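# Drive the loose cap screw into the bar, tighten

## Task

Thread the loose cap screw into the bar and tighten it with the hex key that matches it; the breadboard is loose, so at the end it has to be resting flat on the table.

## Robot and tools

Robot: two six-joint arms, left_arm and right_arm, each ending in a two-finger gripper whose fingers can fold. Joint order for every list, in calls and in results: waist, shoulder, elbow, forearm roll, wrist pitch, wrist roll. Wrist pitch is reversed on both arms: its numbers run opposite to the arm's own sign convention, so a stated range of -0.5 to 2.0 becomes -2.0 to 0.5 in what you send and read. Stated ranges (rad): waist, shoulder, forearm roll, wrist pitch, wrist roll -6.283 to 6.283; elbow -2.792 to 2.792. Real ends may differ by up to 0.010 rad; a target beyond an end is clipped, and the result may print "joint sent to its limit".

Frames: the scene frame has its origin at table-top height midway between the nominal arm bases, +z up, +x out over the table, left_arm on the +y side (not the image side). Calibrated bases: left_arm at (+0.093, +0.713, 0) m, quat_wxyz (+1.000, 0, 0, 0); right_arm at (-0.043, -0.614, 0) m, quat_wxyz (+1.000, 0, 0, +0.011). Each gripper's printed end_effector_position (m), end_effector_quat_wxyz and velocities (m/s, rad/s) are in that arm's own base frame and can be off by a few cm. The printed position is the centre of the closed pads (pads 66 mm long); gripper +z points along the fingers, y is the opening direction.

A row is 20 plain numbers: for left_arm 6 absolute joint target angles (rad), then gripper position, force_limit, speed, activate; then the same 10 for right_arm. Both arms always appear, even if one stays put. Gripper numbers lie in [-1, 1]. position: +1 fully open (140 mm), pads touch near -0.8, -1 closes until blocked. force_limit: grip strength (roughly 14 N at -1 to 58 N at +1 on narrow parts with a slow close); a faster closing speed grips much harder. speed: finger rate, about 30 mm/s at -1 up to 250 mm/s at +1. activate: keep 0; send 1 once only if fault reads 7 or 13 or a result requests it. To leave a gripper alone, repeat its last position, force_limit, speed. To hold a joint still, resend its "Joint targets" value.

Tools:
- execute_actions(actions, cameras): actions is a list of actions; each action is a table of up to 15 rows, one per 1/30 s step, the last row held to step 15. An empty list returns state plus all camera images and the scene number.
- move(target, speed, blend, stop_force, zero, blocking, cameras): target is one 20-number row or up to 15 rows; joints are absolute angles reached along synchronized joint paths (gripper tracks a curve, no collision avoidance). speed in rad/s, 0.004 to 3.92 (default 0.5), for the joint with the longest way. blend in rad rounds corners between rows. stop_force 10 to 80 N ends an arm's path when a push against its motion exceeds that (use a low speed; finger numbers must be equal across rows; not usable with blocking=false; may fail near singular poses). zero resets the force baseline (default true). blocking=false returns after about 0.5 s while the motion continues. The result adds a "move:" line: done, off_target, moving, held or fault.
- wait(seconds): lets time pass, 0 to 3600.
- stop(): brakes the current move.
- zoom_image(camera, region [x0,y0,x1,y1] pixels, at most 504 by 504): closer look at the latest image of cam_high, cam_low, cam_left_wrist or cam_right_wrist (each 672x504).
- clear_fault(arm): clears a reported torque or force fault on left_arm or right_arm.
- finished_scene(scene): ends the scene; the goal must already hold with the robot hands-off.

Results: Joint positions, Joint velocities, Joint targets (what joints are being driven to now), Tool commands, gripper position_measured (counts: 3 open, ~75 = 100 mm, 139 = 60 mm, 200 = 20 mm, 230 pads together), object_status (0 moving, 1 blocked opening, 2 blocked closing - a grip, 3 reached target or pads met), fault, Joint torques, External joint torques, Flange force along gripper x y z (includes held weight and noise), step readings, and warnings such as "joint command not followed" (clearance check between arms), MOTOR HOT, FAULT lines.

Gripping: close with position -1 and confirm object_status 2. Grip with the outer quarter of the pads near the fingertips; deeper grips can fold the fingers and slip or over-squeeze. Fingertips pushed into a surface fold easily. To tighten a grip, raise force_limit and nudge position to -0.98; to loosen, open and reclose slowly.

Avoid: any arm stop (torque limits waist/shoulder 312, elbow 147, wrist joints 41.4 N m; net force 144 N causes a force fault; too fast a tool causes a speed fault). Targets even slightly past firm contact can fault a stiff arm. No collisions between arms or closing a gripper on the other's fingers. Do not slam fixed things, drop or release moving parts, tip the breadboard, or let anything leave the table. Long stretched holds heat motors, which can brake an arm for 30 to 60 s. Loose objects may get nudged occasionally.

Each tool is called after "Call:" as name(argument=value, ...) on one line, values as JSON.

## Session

Call:
execute_actions(actions=[])

Scene clock: 0.00 s.
left_arm: end_effector_position=(+0.7547, -0.4499, +0.2057) position_measured=3 object_status=3 fault=0 end_effector_quat_wxyz=(-0.045, +0.987, -0.045, +0.146) | right_arm: end_effector_position=(+0.1007, +0.6286, +0.2026) position_measured=3 object_status=3 fault=0 end_effector_quat_wxyz=(-0.347, +0.652, +0.641, +0.207)
Joint positions: left_arm=[-0.668 0.472 1.431 0.278 -1.066 0.88] | right_arm=[1.102 -0.032 2.27 1.209 -0.539 0.149]
Joint velocities: within noise
Joint torques (N m): no reading
External joint torques (N m): no reading
Flange force (N): no reading
Joint targets: left_arm=[-0.668 0.472 1.431 0.278 -1.066 0.880] | right_arm=[1.102 -0.032 2.270 1.209 -0.539 0.149]
Tool commands: left_gripper/position=+1.0 left_gripper/force_limit=+1.0 left_gripper/speed=+1.0 left_gripper/activate=+0.0 right_gripper/position=+1.0 right_gripper/force_limit=+1.0 right_gripper/speed=+1.0 right_gripper/activate=+0.0

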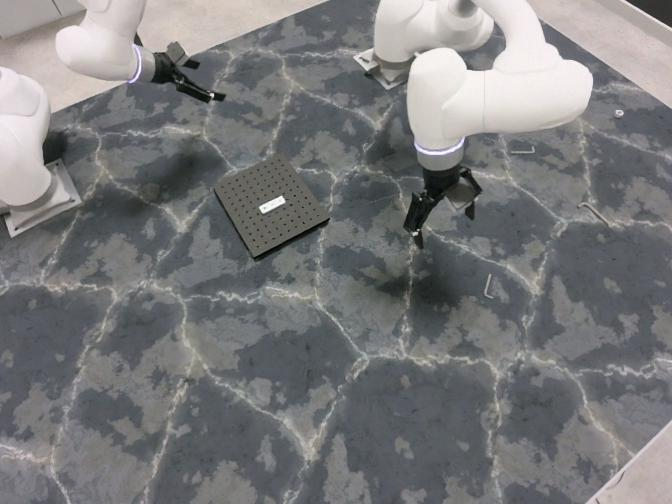

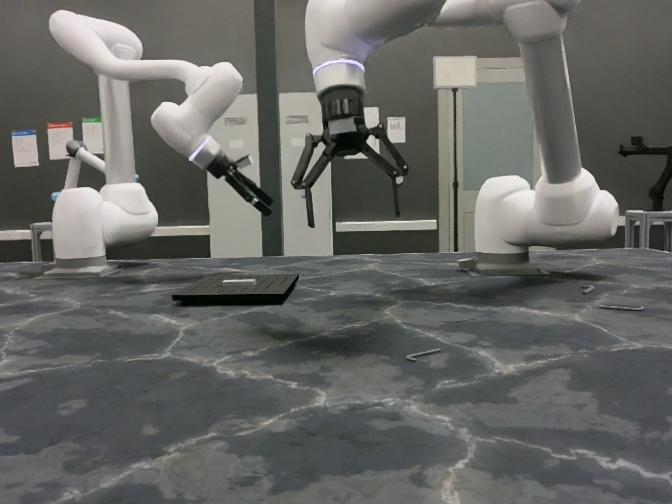

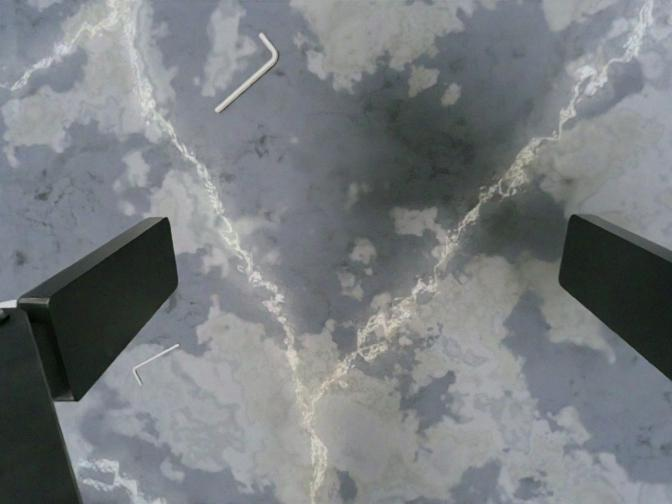

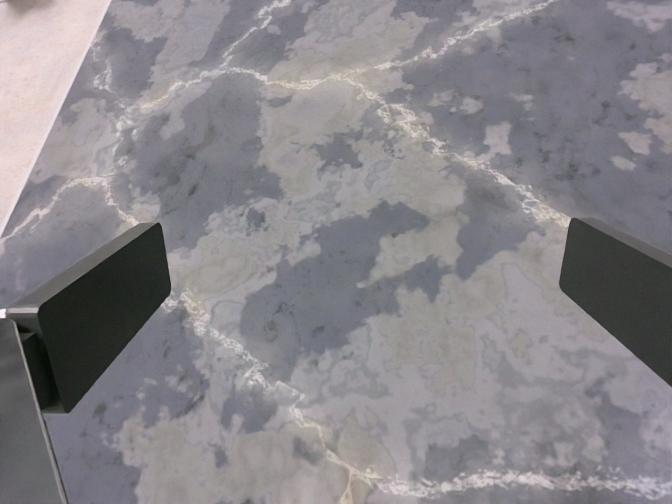

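Call:
zoom_image(camera="cam_high", region=[490, 80, 650, 240])

Call:
zoom_image(camera="cam_high", region=[200, 150, 340, 270])

Call:
zoom_image(camera="cam_high", region=[330, 150, 530, 320])

Call:
zoom_image(camera="cam_high", region=[40, 100, 240, 300])

Call:
zoom_image(camera="cam_high", region=[220, 20, 420, 180])

Scaled by 3.150 from the camera's image (finer frame: 960x720).

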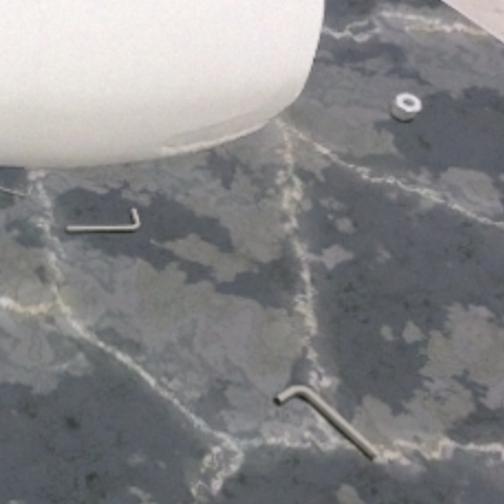

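Scaled by 3.600 from the camera's image (finer frame: 960x720).

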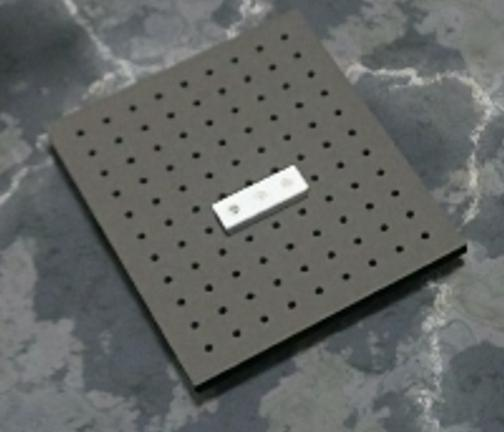

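Scaled by 2.520 from the camera's image (finer frame: 960x720).

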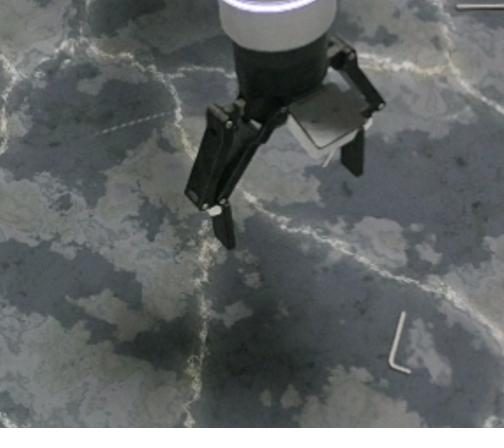

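Scaled by 2.520 from the camera's image (finer frame: 960x720).

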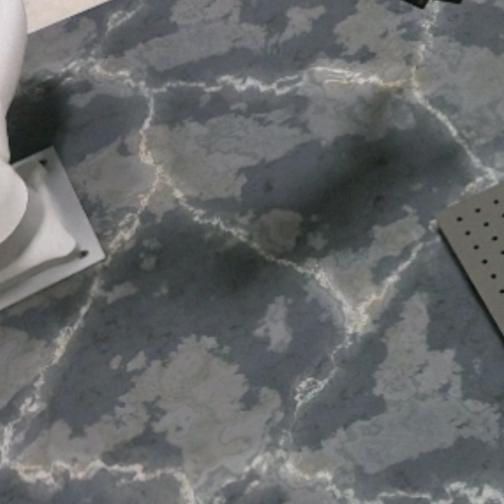

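Scaled by 2.520 from the camera's image (finer frame: 960x720).

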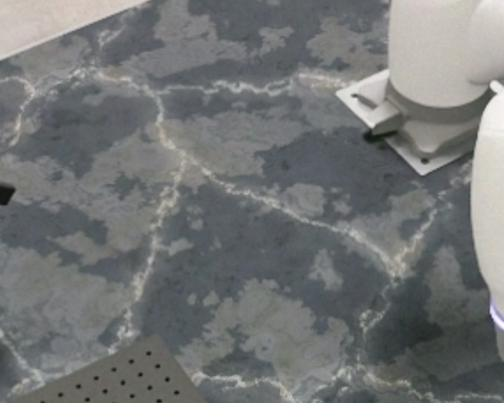

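Call:
move(target=[-0.3576,-0.0564,1.5197,0,-1.6783,1.2132,1,1,1,0,0.2254,-0.0564,1.5197,0,-1.6783,1.7962,1,1,1,0], speed=0.8, cameras=["all"])

Call:
zoom_image(camera="cam_high", region=[330, 40, 540, 250])

Scene clock: 16.80 s.
left_arm: end_effector_position=(+0.5000, -0.1500, +0.4989) position_measured=3 object_status=3 fault=0 end_effector_quat_wxyz=(+0.000, +1.000, +0.000, +0.000) | right_arm: end_effector_position=(+0.4999, +0.1501, +0.4989) position_measured=3 object_status=3 fault=0 end_effector_quat_wxyz=(+0.000, +1.000, +0.000, +0.000)
Joint positions: left_arm=[-0.358 -0.056 1.52 0 -1.678 1.213] | right_arm=[0.225 -0.056 1.52 0 -1.678 1.796]
Joint torques (N m): left_arm=[-0.81 -38.35 -42.56 4.3 0.35 -0.14] | right_arm=[3.59 -36.58 -45.89 4.32 -0.06 0.22]
External joint torques (N m): left_arm=[0.73 1.54 0.01 0.07 -0.3 0.14] | right_arm=[-3.45 0.36 4.1 -0.04 0.11 -0.22]
Flange force (N): left_arm=[2.9 -0.8 -0.8] | right_arm=[-3.8 8.5 8.2]
Joint targets: left_arm=[-0.358 -0.056 1.520 0.000 -1.678 1.213] | right_arm=[0.225 -0.056 1.520 0.000 -1.678 1.796]
move: done

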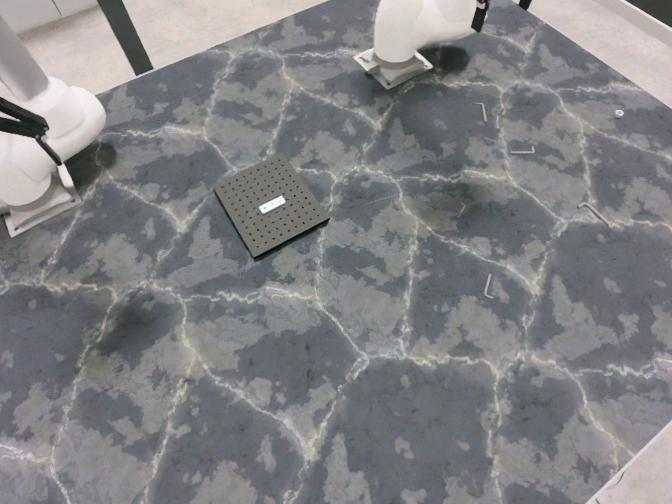

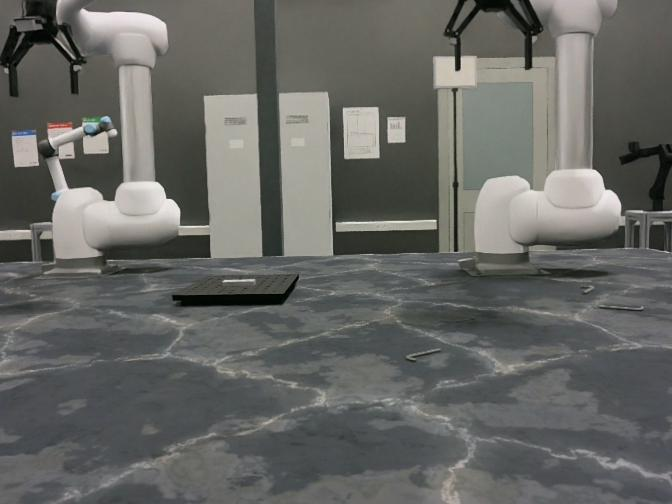

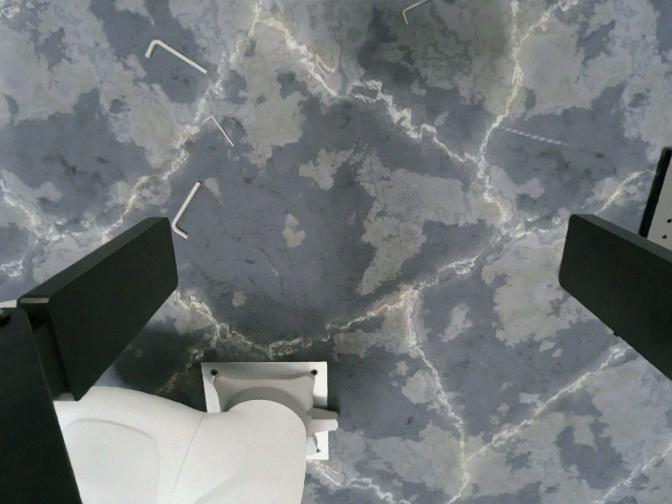

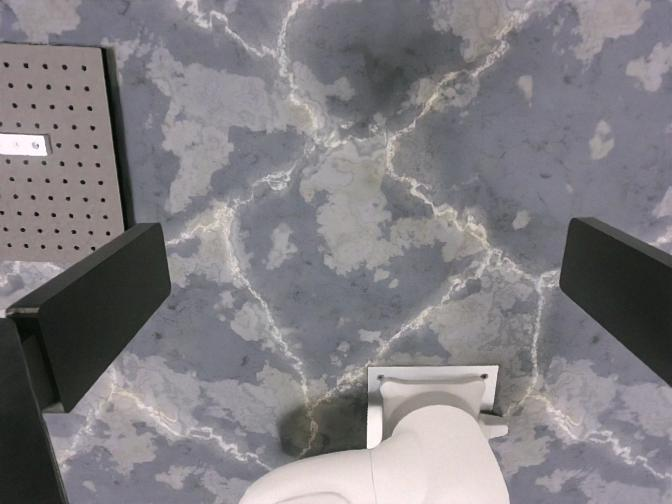

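Scaled by 2.400 from the camera's image (finer frame: 960x720).

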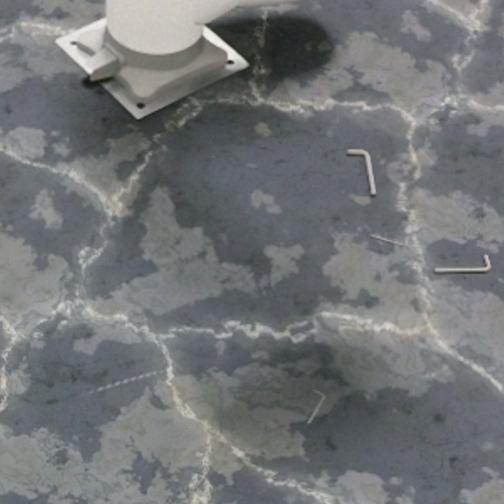

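Call:
zoom_image(camera="cam_high", region=[330, 220, 530, 420])

Call:
zoom_image(camera="cam_high", region=[180, 220, 380, 420])

Call:
zoom_image(camera="cam_high", region=[0, 220, 200, 420])

Call:
zoom_image(camera="cam_high", region=[500, 200, 670, 370])

Call:
zoom_image(camera="cam_left_wrist", region=[150, 0, 400, 250])

Call:
zoom_image(camera="cam_right_wrist", region=[350, 0, 670, 300])

Call:
zoom_image(camera="cam_low", region=[0, 250, 300, 500])

Call:
zoom_image(camera="cam_low", region=[300, 250, 670, 500])

Scaled by 2.520 from the camera's image (finer frame: 960x720).

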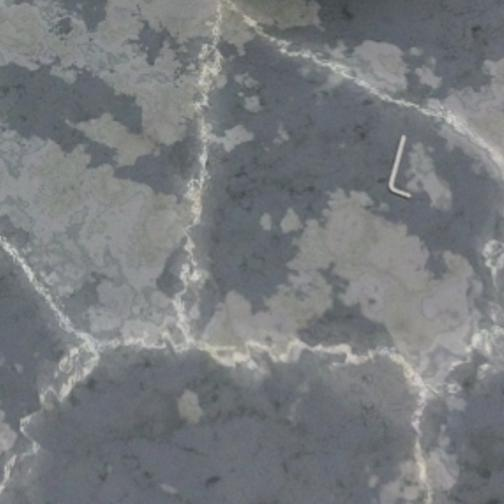

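Scaled by 2.520 from the camera's image (finer frame: 960x720).

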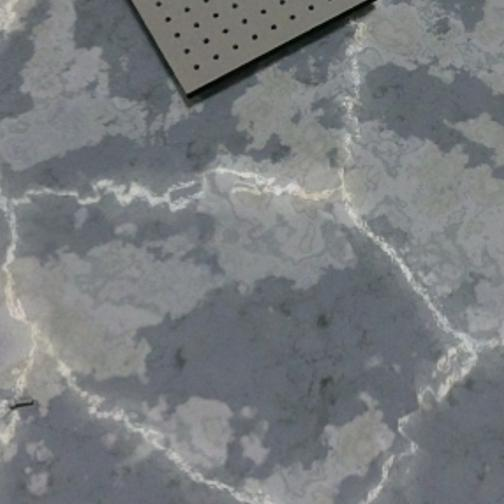

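Scaled by 2.520 from the camera's image (finer frame: 960x720).

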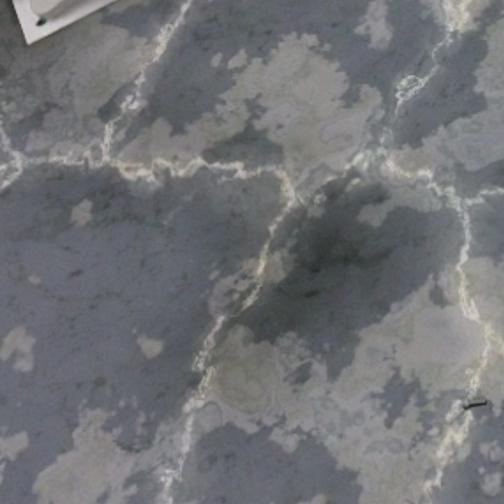

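Scaled by 2.965 from the camera's image (finer frame: 960x720).

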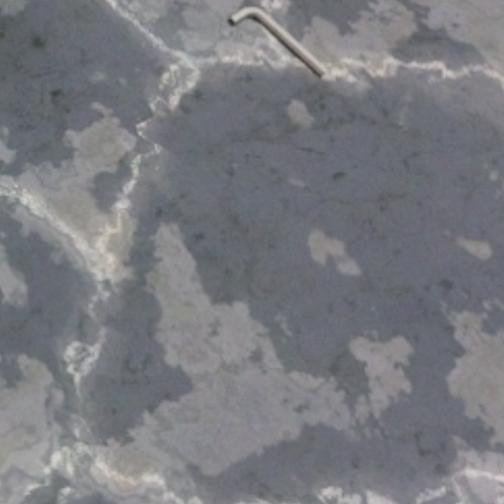

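Scaled by 2.016 from the camera's image (finer frame: 960x720).

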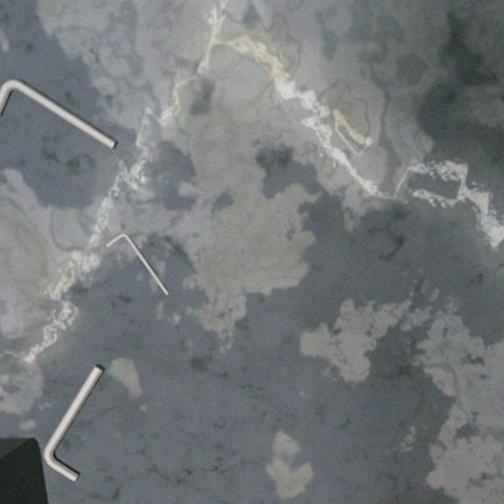

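Scaled by 1.575 from the camera's image (finer frame: 960x720).

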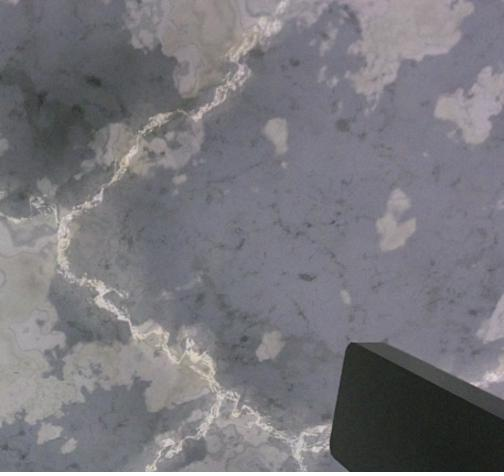

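Scaled by 1.680 from the camera's image (finer frame: 960x720).

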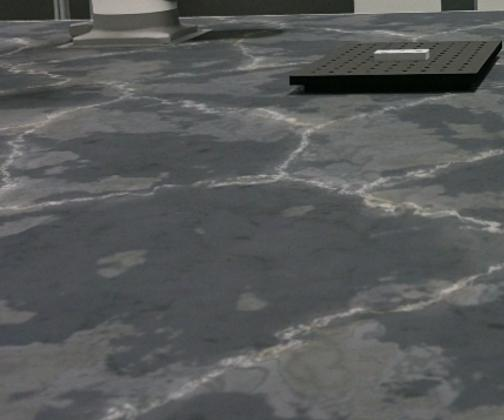

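Scaled by 1.362 from the camera's image (finer frame: 960x720).

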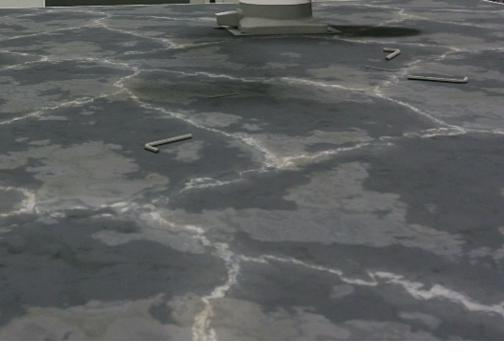

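Call:
zoom_image(camera="cam_high", region=[170, 360, 210, 400])

Call:
zoom_image(camera="cam_high", region=[250, 190, 300, 220])

Scaled by 12.600 from the camera's image (finer frame: 960x720).

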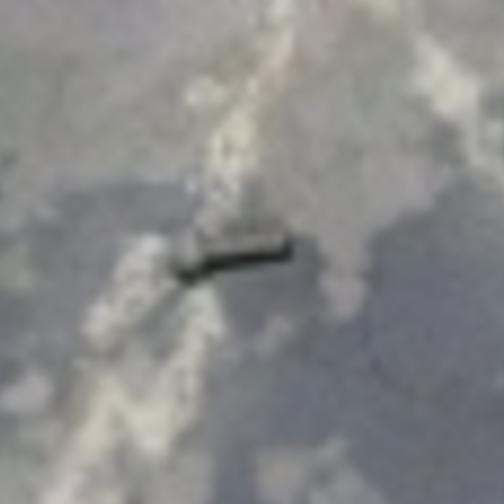

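Scaled by 10.080 from the camera's image (finer frame: 960x720).

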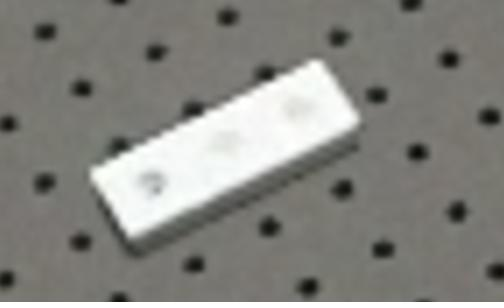

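Call:
move(target=[0.1101,-0.0555,1.8795,0,-1.3176,1.6809,-0.4,-0.1,0,0,-0.0493,0.2289,1.3864,0,-1.5263,-1.6201,-0.4,-0.1,0,0], speed=1, cameras=["cam_left_wrist","cam_right_wrist"])

Call:
zoom_image(camera="cam_left_wrist", region=[250, 0, 500, 250])

Scene clock: 66.43 s.
left_arm: end_effector_position=(+0.4999, +0.0900, +0.2990) position_measured=179 object_status=3 fault=0 end_effector_quat_wxyz=(+0.000, +1.000, +0.000, +0.000) | right_arm: end_effector_position=(+0.7000, +0.0000, +0.3989) position_measured=179 object_status=3 fault=0 end_effector_quat_wxyz=(+0.000, +0.000, +1.000, +0.000)
Joint positions: left_arm=[0.11 -0.055 1.879 0 -1.318 1.681] | right_arm=[-0.049 0.229 1.386 0 -1.526 -1.62]
Joint torques (N m): left_arm=[-0.72 -37.66 -41.37 4.1 0.37 -0.14] | right_arm=[2.48 -65.51 -44.96 4.36 -0.2 -0.07]
External joint torques (N m): left_arm=[0.68 1.95 0 0.13 -0.32 0.14] | right_arm=[-2.21 -0.26 3.02 -0.04 0.15 0.07]
Flange force (N): left_arm=[2.9 -2.2 0.2] | right_arm=[6.9 -3.0 5.4]
Joint targets: left_arm=[0.110 -0.055 1.879 0.000 -1.318 1.681] | right_arm=[-0.049 0.229 1.386 0.000 -1.526 -1.620]
move: done

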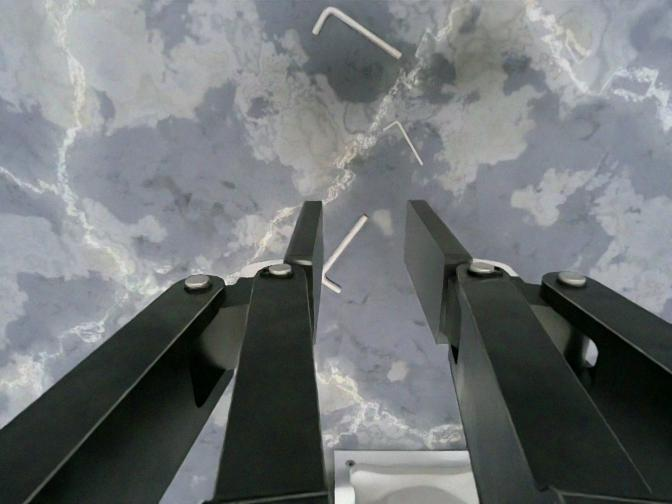

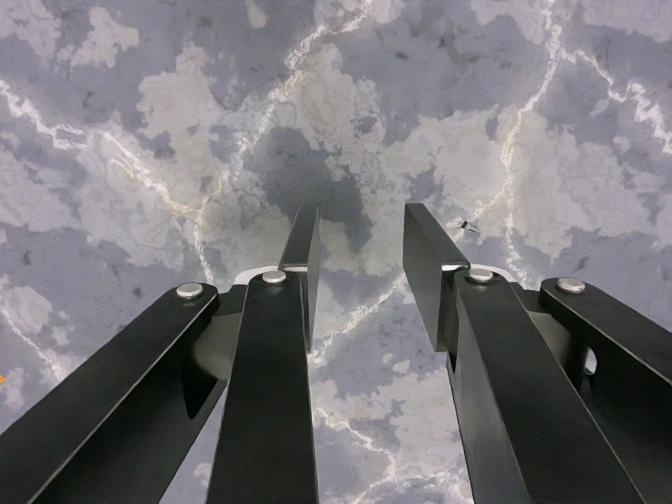

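Scaled by 2.016 from the camera's image (finer frame: 960x720).

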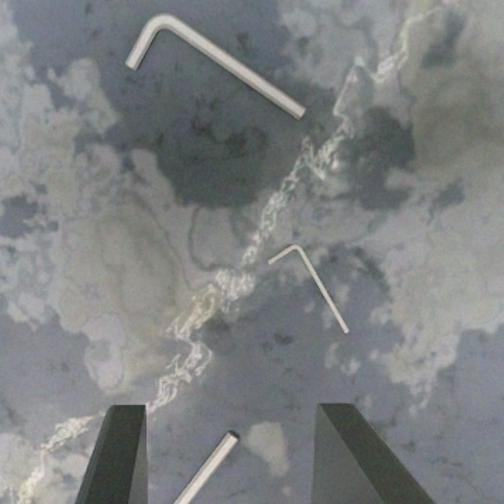

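Call:
zoom_image(camera="cam_right_wrist", region=[445, 205, 495, 245])

Call:
zoom_image(camera="cam_left_wrist", region=[300, 0, 410, 70])

Call:
zoom_image(camera="cam_left_wrist", region=[315, 205, 385, 300])

Scaled by 10.080 from the camera's image (finer frame: 960x720).

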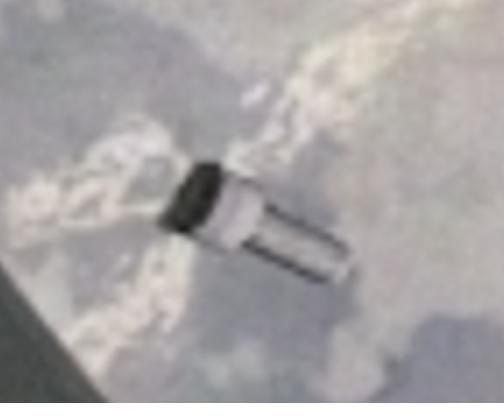

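Scaled by 4.582 from the camera's image (finer frame: 960x720).

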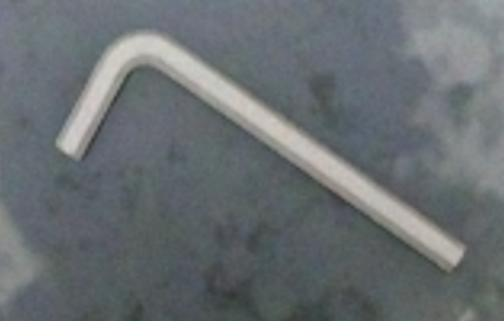

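Scaled by 5.305 from the camera's image (finer frame: 960x720).

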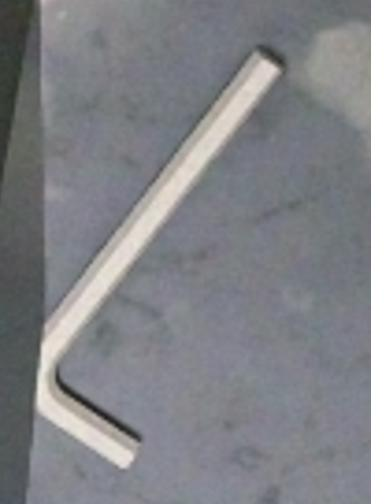

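Call:
move(target=[0.0951,0.1192,1.8590,0,-1.1634,1.6659,-0.4,-0.1,0,0,0.1529,0.5534,1.4781,0,-1.1101,-2.5645,-0.4,-0.1,0,0], speed=0.7, cameras=["cam_left_wrist","cam_right_wrist"])

Call:
zoom_image(camera="cam_left_wrist", region=[250, 90, 450, 290])

Call:
zoom_image(camera="cam_right_wrist", region=[260, 60, 460, 260])

Scene clock: 109.30 s.
left_arm: end_effector_position=(+0.5810, +0.0901, +0.2141) position_measured=179 object_status=3 fault=0 end_effector_quat_wxyz=(+0.000, +1.000, +0.000, +0.000) | right_arm: end_effector_position=(+0.8117, +0.1600, +0.0990) position_measured=179 object_status=3 fault=0 end_effector_quat_wxyz=(+0.000, -0.542, +0.840, +0.000)
Joint positions: left_arm=[0.095 0.119 1.859 0 -1.163 1.666] | right_arm=[0.153 0.553 1.478 0 -1.11 -2.564]
Joint torques (N m): left_arm=[-1.12 -53.07 -39.19 3.94 0.33 -0.07] | right_arm=[2.8 -92.14 -40.4 3.88 -0.16 -0.08]
External joint torques (N m): left_arm=[1.21 0.85 -0.11 0.08 -0.29 0.07] | right_arm=[-2.51 0.51 3.08 -0.07 0.13 0.08]
Flange force (N): left_arm=[1.3 -2.4 -0.1] | right_arm=[6.4 3.9 3.1]
Joint targets: left_arm=[0.095 0.119 1.859 0.000 -1.163 1.666] | right_arm=[0.153 0.553 1.478 0.000 -1.110 -2.564]
move: done

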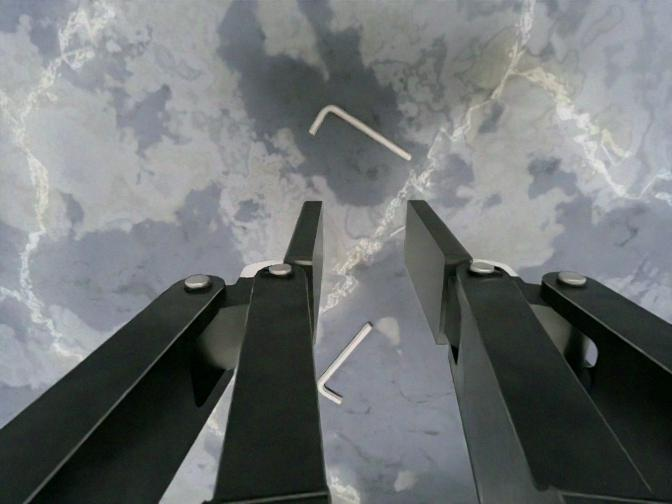

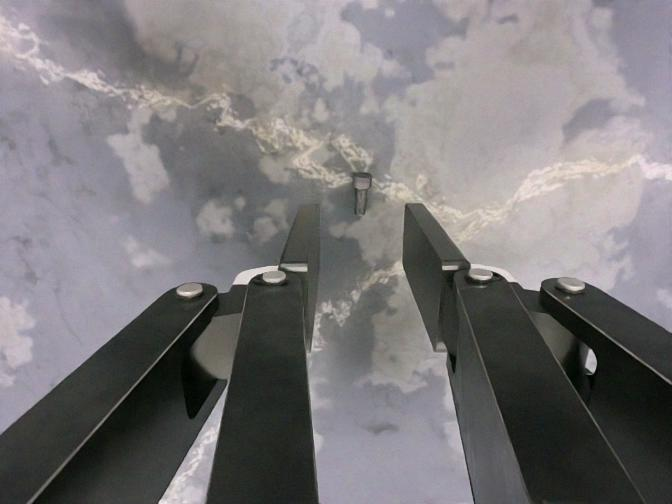

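Scaled by 2.520 from the camera's image (finer frame: 960x720).

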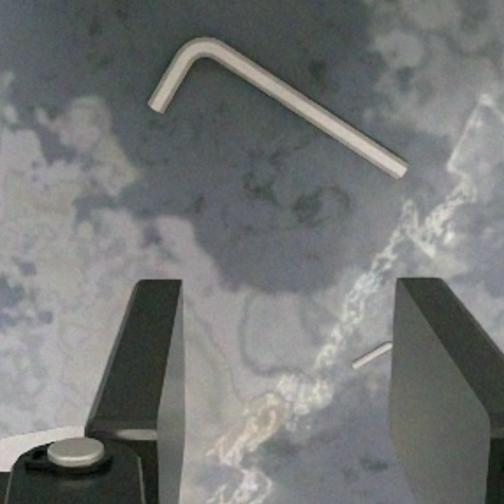

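Scaled by 2.520 from the camera's image (finer frame: 960x720).

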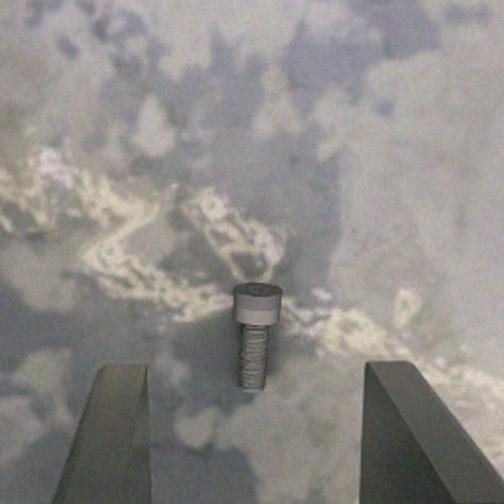

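Call:
zoom_image(camera="cam_left_wrist", region=[310, 310, 390, 410])

Call:
zoom_image(camera="cam_left_wrist", region=[310, 90, 420, 170])

Scaled by 5.040 from the camera's image (finer frame: 960x720).

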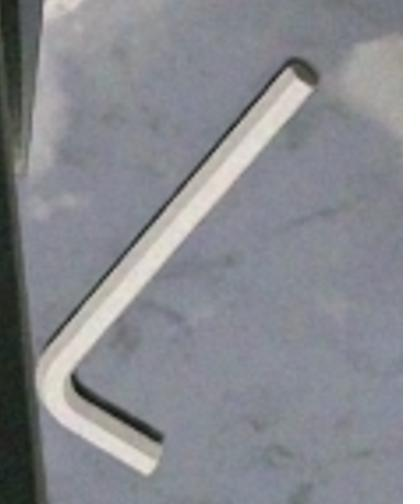

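Scaled by 4.582 from the camera's image (finer frame: 960x720).

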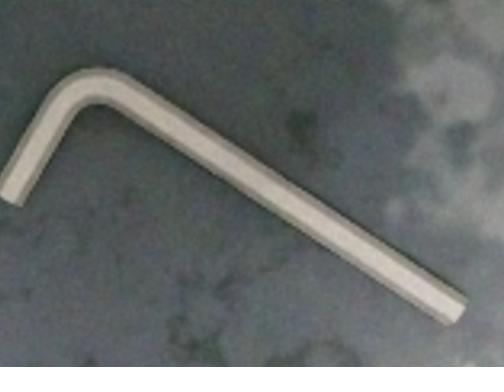

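Call:
move(target=[[0.0951,0.1192,1.8590,0,-1.1634,1.6659,-0.4,-0.1,0,0,0.1679,0.5945,1.4898,0,-1.0573,-2.5495,-0.45,-0.1,0,0],[0.0951,0.1192,1.8590,0,-1.1634,1.6659,-0.4,-0.1,0,0,0.1679,0.6146,1.5058,0,-1.0212,-2.5495,-0.45,-0.1,0,0]], speed=0.2, cameras=["cam_right_wrist"])

Call:
zoom_image(camera="cam_right_wrist", region=[260, 110, 460, 280])

Scene clock: 146.67 s.
left_arm: end_effector_position=(+0.5810, +0.0901, +0.2141) position_measured=179 object_status=3 fault=0 end_effector_quat_wxyz=(+0.000, +1.000, +0.000, +0.000) | right_arm: end_effector_position=(+0.8167, +0.1734, +0.0346) position_measured=186 object_status=3 fault=0 end_effector_quat_wxyz=(+0.000, -0.542, +0.840, +0.000)
Joint positions: left_arm=[0.095 0.119 1.859 0 -1.163 1.666] | right_arm=[0.168 0.615 1.506 0 -1.021 -2.549]
Joint torques (N m): left_arm=[-1.01 -53.17 -39.29 3.92 0.34 -0.19] | right_arm=[2.99 -95.26 -39.44 3.67 -0.17 -0.06]
External joint torques (N m): left_arm=[0.99 1.27 0.11 0.09 -0.29 0.19] | right_arm=[-2.62 -0.23 3.69 -0.02 0.15 0.06]
Flange force (N): left_arm=[1.6 -2.3 0.4] | right_arm=[8.1 5.9 2.3]
Joint targets: left_arm=[0.095 0.119 1.859 0.000 -1.163 1.666] | right_arm=[0.168 0.615 1.506 0.000 -1.021 -2.550]
move: done

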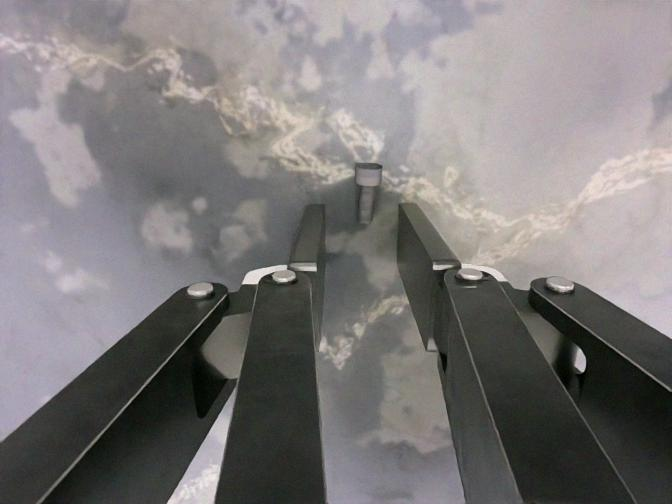

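Scaled by 2.520 from the camera's image (finer frame: 960x720).

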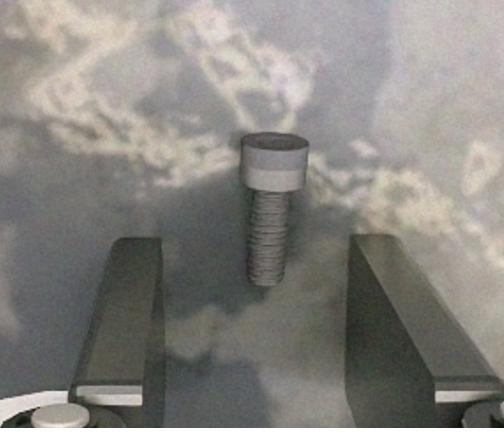

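Call:
move(target=[[0.0951,0.1192,1.8590,0,-1.1634,1.6659,-0.4,-0.1,0,0,0.1679,0.6146,1.5058,0,-1.0212,-2.5495,-1,-0.1,-1,0]])

Call:
move(target=[[-1.1152,0.3788,1.0972,0,-1.6656,-0.3947,-0.4,-0.1,0,0,0.1679,0.5314,1.4155,0,-1.1947,-2.5495,-1,-0.1,-1,0],[-1.1152,0.3788,1.0972,0,-1.6656,-0.3947,-0.4,-0.1,0,0,0.8283,0.1668,2.2929,0,0.8889,1.5708,-1,-0.1,-1,0]], speed=[0.6,1.2], cameras=["cam_left_wrist","cam_right_wrist"])

Call:
zoom_image(camera="cam_left_wrist", region=[260, 60, 460, 260])

Call:
zoom_image(camera="cam_right_wrist", region=[260, 110, 460, 280])

Scene clock: 160.00 s.
left_arm: end_effector_position=(+0.5810, +0.0901, +0.2141) position_measured=179 object_status=3 fault=0 end_effector_quat_wxyz=(+0.000, +1.000, +0.000, +0.000) | right_arm: end_effector_position=(+0.8167, +0.1734, +0.0345) position_measured=223 object_status=0 fault=0 end_effector_quat_wxyz=(+0.000, -0.542, +0.840, +0.000)
Joint positions: left_arm=[0.095 0.119 1.859 0 -1.163 1.666] | right_arm=[0.168 0.615 1.506 0 -1.021 -2.549]
Joint torques (N m): left_arm=[-0.73 -53.03 -39.26 3.94 0.34 -0.12] | right_arm=[3.4 -94.93 -38.1 3.82 -0.33 -0.06]
External joint torques (N m): left_arm=[0.71 1.02 0.03 0.07 -0.29 0.13] | right_arm=[-3.46 -0.24 2.64 -0.21 0.29 0.06]
Flange force (N): left_arm=[1.4 -1.7 0.2] | right_arm=[7.5 3.4 1.9]
Joint targets: left_arm=[0.095 0.119 1.859 0.000 -1.163 1.666] | right_arm=[0.168 0.615 1.506 0.000 -1.021 -2.550]
move: done

Scene clock: 167.97 s.
left_arm: end_effector_position=(+0.3767, -0.6904, +0.4489) position_measured=179 object_status=3 fault=0 end_effector_quat_wxyz=(+0.000, +0.911, +0.412, +0.000) | right_arm: end_effector_position=(+0.5072, +0.6037, +0.3299) position_measured=223 object_status=2 fault=0 end_effector_quat_wxyz=(-0.285, +0.647, +0.285, +0.647)
Joint positions: left_arm=[-1.115 0.379 1.097 0 -1.666 -0.395] | right_arm=[0.828 0.167 2.293 0 0.889 1.571]
Joint torques (N m): left_arm=[-0.74 -81.85 -42.67 4.34 0.33 -0.1] | right_arm=[2.75 -46.27 -31.37 2.7 2.65 -0.08]
External joint torques (N m): left_arm=[0.27 0.47 0.18 0.05 -0.34 0.1] | right_arm=[-2.51 -0.22 2.41 -0.02 0.11 0.08]
Flange force (N): left_arm=[0.2 0.8 -0.3] | right_arm=[-1.5 6.1 -4.6]
Joint targets: left_arm=[-1.115 0.379 1.097 0.000 -1.666 -0.395] | right_arm=[0.828 0.167 2.293 0.000 0.889 1.571]
move: done

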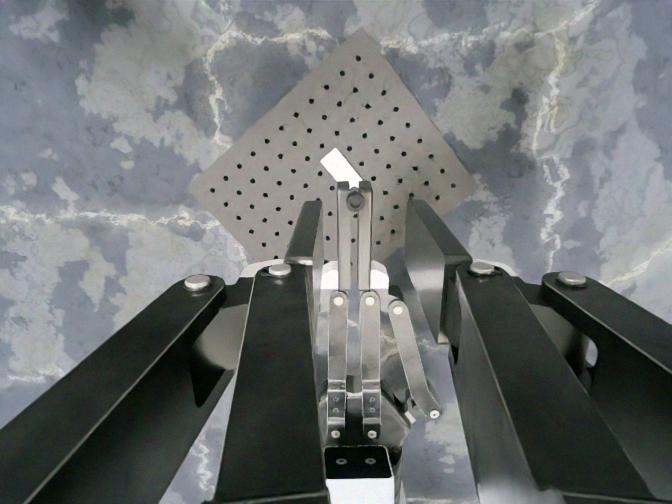

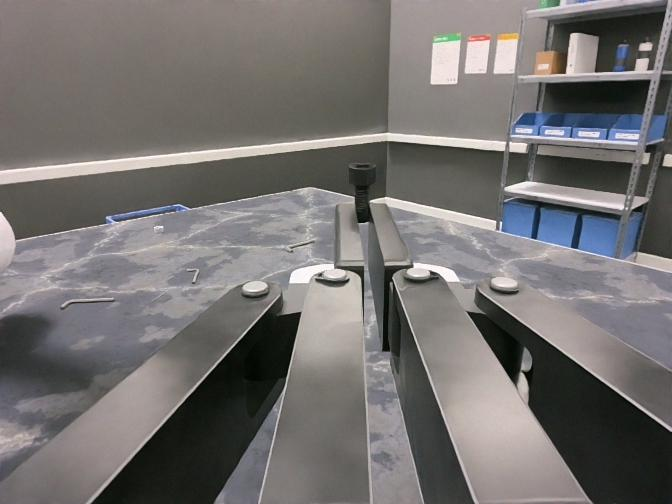

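Scaled by 2.520 from the camera's image (finer frame: 960x720).

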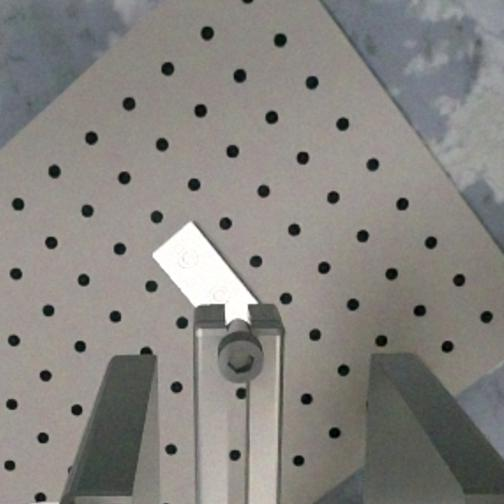

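Scaled by 2.520 from the camera's image (finer frame: 960x720).

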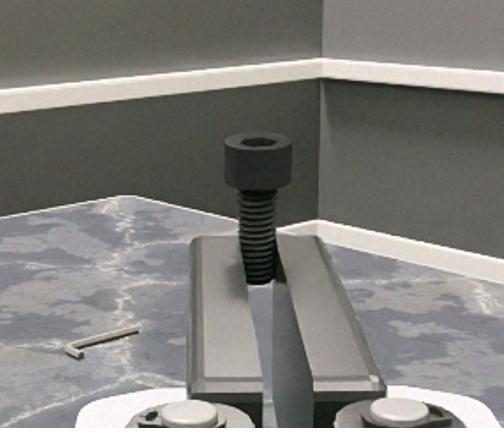

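Call:
move(target=[[-1.1157,0.3730,1.2226,0,-1.5460,-0.3952,-0.4,-0.1,0,0,0.8283,0.1668,2.2929,0,0.8889,1.5708,-1,-0.1,-1,0],[-1.1157,0.3730,1.2226,0,-1.5460,-0.3952,-1,-0.1,-1,0,0.8283,0.1668,2.2929,0,0.8889,1.5708,-1,-0.1,-1,0]], speed=0.2)

Call:
wait(seconds=1)

Call:
move(target=[[-1.1157,0.3730,1.2226,0,-1.5460,-0.3952,-1,-0.1,-1,0,0.8283,0.1668,2.2929,0,0.8889,1.5708,-0.4,-0.1,-0.8,0],[-1.1157,0.3730,1.2226,0,-1.5460,-0.3952,-1,-0.1,-1,0,0.8283,0.0969,2.3788,0,0.9049,1.5708,-0.4,-0.1,-0.8,0],[-1.1157,0.3730,1.2226,0,-1.5460,-0.3952,-1,-0.1,-1,0,0.8283,-0.0702,2.5497,0,0.9087,1.5708,-0.4,-0.1,-0.8,0]], speed=0.3, cameras=["cam_left_wrist","cam_right_wrist"])

Call:
zoom_image(camera="cam_left_wrist", region=[260, 110, 460, 280])

Call:
zoom_image(camera="cam_right_wrist", region=[310, 100, 430, 220])

Scene clock: 186.20 s.
left_arm: end_effector_position=(+0.3759, -0.6897, +0.3835) position_measured=217 object_status=0 fault=0 end_effector_quat_wxyz=(+0.000, +0.911, +0.412, +0.000) | right_arm: end_effector_position=(+0.5072, +0.6037, +0.3299) position_measured=223 object_status=2 fault=0 end_effector_quat_wxyz=(-0.285, +0.647, +0.285, +0.647)
Joint positions: left_arm=[-1.116 0.373 1.223 0 -1.546 -0.395] | right_arm=[0.828 0.167 2.293 0 0.889 1.571]
Joint torques (N m): left_arm=[0.13 -79.57 -42.95 4.86 1.45 -0.17] | right_arm=[5.16 -47.85 -33 1.7 3.1 -0.11]
External joint torques (N m): left_arm=[-0.37 -1.58 0.25 -0.43 -1.46 0.17] | right_arm=[-4.93 0.99 3.9 0.99 -0.32 0.11]
Flange force (N): left_arm=[0.6 -2.3 -2.2] | right_arm=[-3.6 8.6 -5.4]
Joint targets: left_arm=[-1.116 0.373 1.223 0.000 -1.546 -0.395] | right_arm=[0.828 0.167 2.293 0.000 0.889 1.571]
move: done

Scene clock: 187.20 s.
left_arm: end_effector_position=(+0.3759, -0.6897, +0.3835) position_measured=217 object_status=2 fault=0 end_effector_quat_wxyz=(+0.000, +0.911, +0.412, +0.000) | right_arm: end_effector_position=(+0.5072, +0.6037, +0.3299) position_measured=223 object_status=2 fault=0 end_effector_quat_wxyz=(-0.285, +0.647, +0.285, +0.647)
Joint positions: left_arm=[-1.116 0.373 1.223 0 -1.546 -0.395] | right_arm=[0.828 0.167 2.293 0 0.889 1.571]
Joint torques (N m): left_arm=[0.08 -79.27 -43.14 4.84 1.44 -0.15] | right_arm=[5.53 -48.07 -32.86 1.73 3.17 -0.23]
External joint torques (N m): left_arm=[-0.04 -1.8 0.45 -0.4 -1.45 0.15] | right_arm=[-5.53 1.62 3.76 0.98 -0.4 0.22]
Flange force (N): left_arm=[1.2 -2.9 -1.9] | right_arm=[-4.3 10.1 -4.2]
Joint targets: left_arm=[-1.116 0.373 1.223 0.000 -1.546 -0.395] | right_arm=[0.828 0.167 2.293 0.000 0.889 1.571]
Tool commands: left_gripper/position=-1.0 left_gripper/force_limit=-0.1 left_gripper/speed=-1.0 left_gripper/activate=+0.0 right_gripper/position=-1.0 right_gripper/force_limit=-0.1 right_gripper/speed=-1.0 right_gripper/activate=+0.0
wait: 1.00 s; at rest by 0.17 s

Scene clock: 189.70 s.
left_arm: end_effector_position=(+0.3759, -0.6897, +0.3835) position_measured=217 object_status=2 fault=0 end_effector_quat_wxyz=(+0.000, +0.911, +0.412, +0.000) | right_arm: end_effector_position=(+0.4024, +0.4895, +0.3301) position_measured=179 object_status=3 fault=0 end_effector_quat_wxyz=(-0.285, +0.647, +0.285, +0.647)
Joint positions: left_arm=[-1.116 0.373 1.223 0 -1.546 -0.395] | right_arm=[0.828 -0.07 2.55 0 0.909 1.571]
Joint torques (N m): left_arm=[-0.95 -81 -42.71 4.35 0.32 -0.16] | right_arm=[2.18 -20.52 -31.72 2.74 2.66 -0.06]
External joint torques (N m): left_arm=[0.75 0 0.07 0.07 -0.33 0.16] | right_arm=[-2.14 -0.72 3.39 -0.11 0.09 0.06]
Flange force (N): left_arm=[1.1 0.5 -0.5] | right_arm=[-1.8 8.5 -6.5]
Joint targets: left_arm=[-1.116 0.373 1.223 0.000 -1.546 -0.395] | right_arm=[0.828 -0.070 2.550 0.000 0.909 1.571]
move: done

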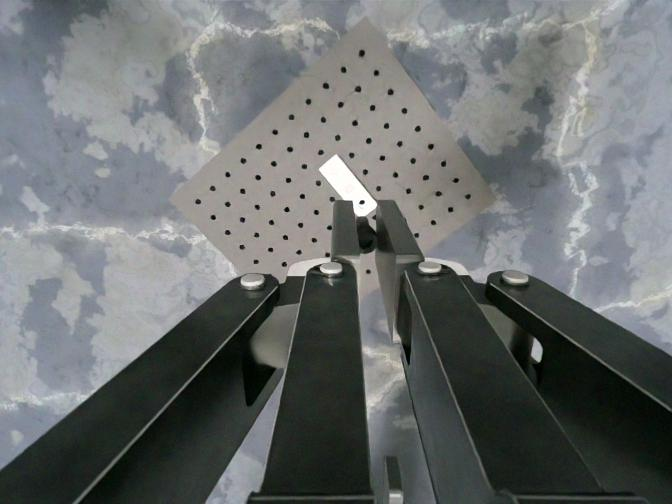

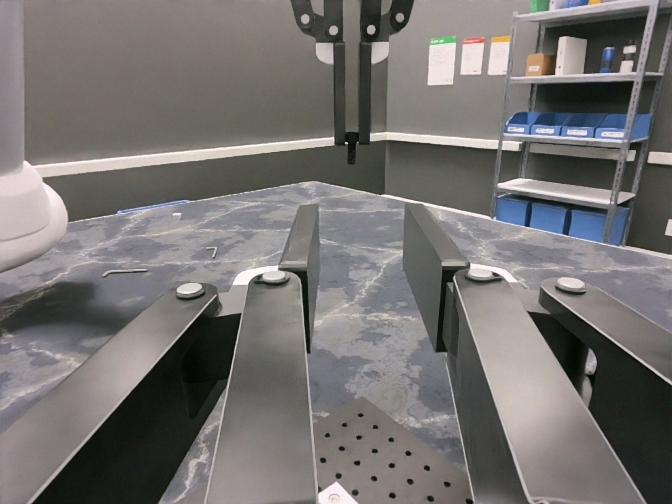

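Scaled by 2.520 from the camera's image (finer frame: 960x720).

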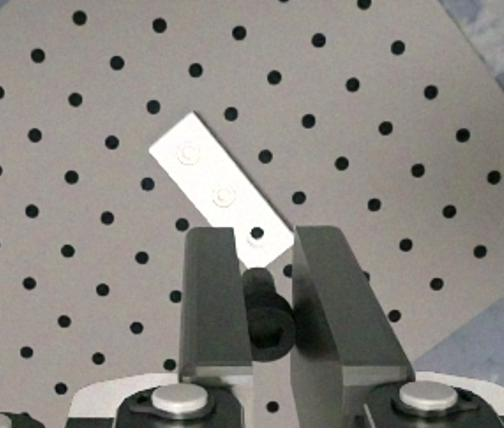

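Scaled by 4.200 from the camera's image (finer frame: 960x720).

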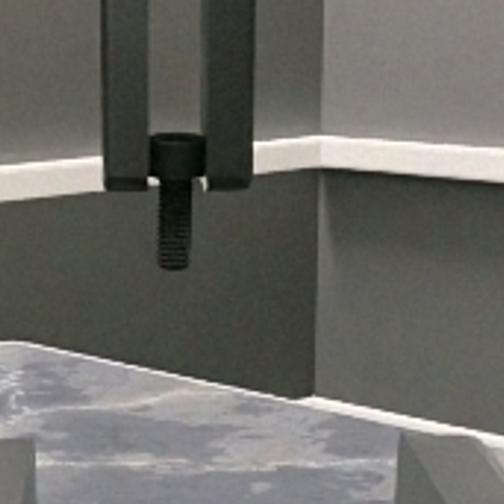

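Call:
move(target=[[-1.1157,0.3730,1.2226,0,-1.5460,-0.3952,-1,-0.1,-1,0,0,-0.0702,2.5497,0,0,1.5708,-0.4,-0.1,-0.8,0],[-1.1787,0.5531,1.4885,0,-1.1000,-5.8911,-1,-0.1,-1,0,0,-0.0702,2.5497,0,0,1.5708,-0.4,-0.1,-0.8,0]], speed=1.3, cameras=["cam_left_wrist"])

Call:
zoom_image(camera="cam_left_wrist", region=[300, 150, 430, 280])

Scene clock: 221.07 s.
left_arm: end_effector_position=(+0.3467, -0.7482, +0.0940) position_measured=217 object_status=2 fault=0 end_effector_quat_wxyz=(+0.000, +1.000, +0.000, +0.000) | right_arm: end_effector_position=(+0.5046, +0.0345, +0.0678) position_measured=179 object_status=3 fault=0 end_effector_quat_wxyz=(+0.000, +0.946, +0.000, +0.325)
Joint positions: left_arm=[-1.179 0.553 1.488 0 -1.1 -5.891] | right_arm=[0 -0.07 2.55 0 0 1.571]
Joint torques (N m): left_arm=[-0.83 -93.19 -38.25 3.8 0.35 -0.13] | right_arm=[2.59 -20.39 -29.89 2.71 1.53 -0.06]
External joint torques (N m): left_arm=[0.48 -0.18 0.14 0.14 -0.32 0.13] | right_arm=[-2.44 -0.08 2.71 -0.1 0.19 0.06]
Flange force (N): left_arm=[0.6 -0.5 -0.5] | right_arm=[0.0 0.0 0.0]
Joint targets: left_arm=[-1.179 0.553 1.488 0.000 -1.100 -5.891] | right_arm=[0.000 -0.070 2.550 0.000 0.000 1.571]
move: done

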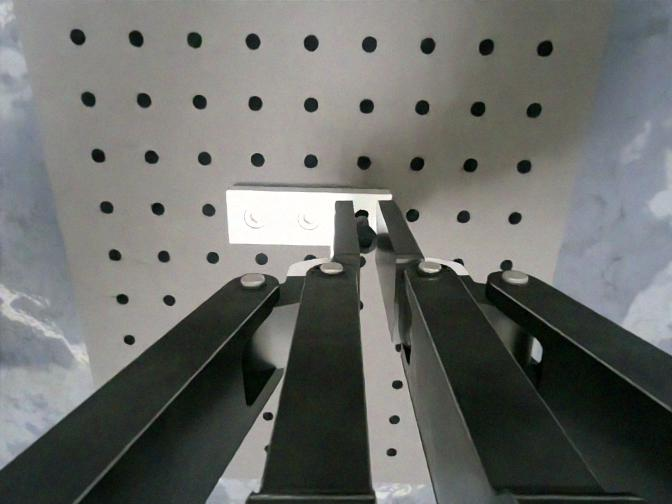

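Scaled by 3.877 from the camera's image (finer frame: 960x720).

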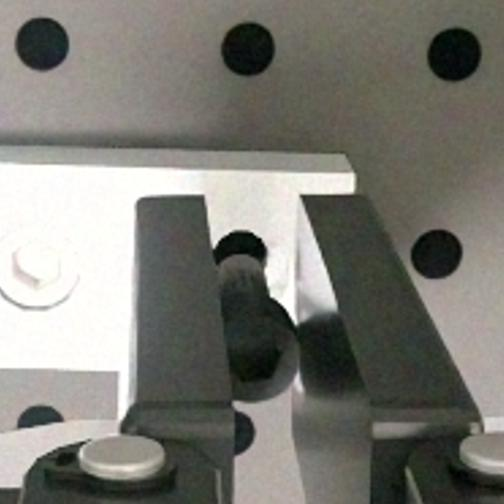

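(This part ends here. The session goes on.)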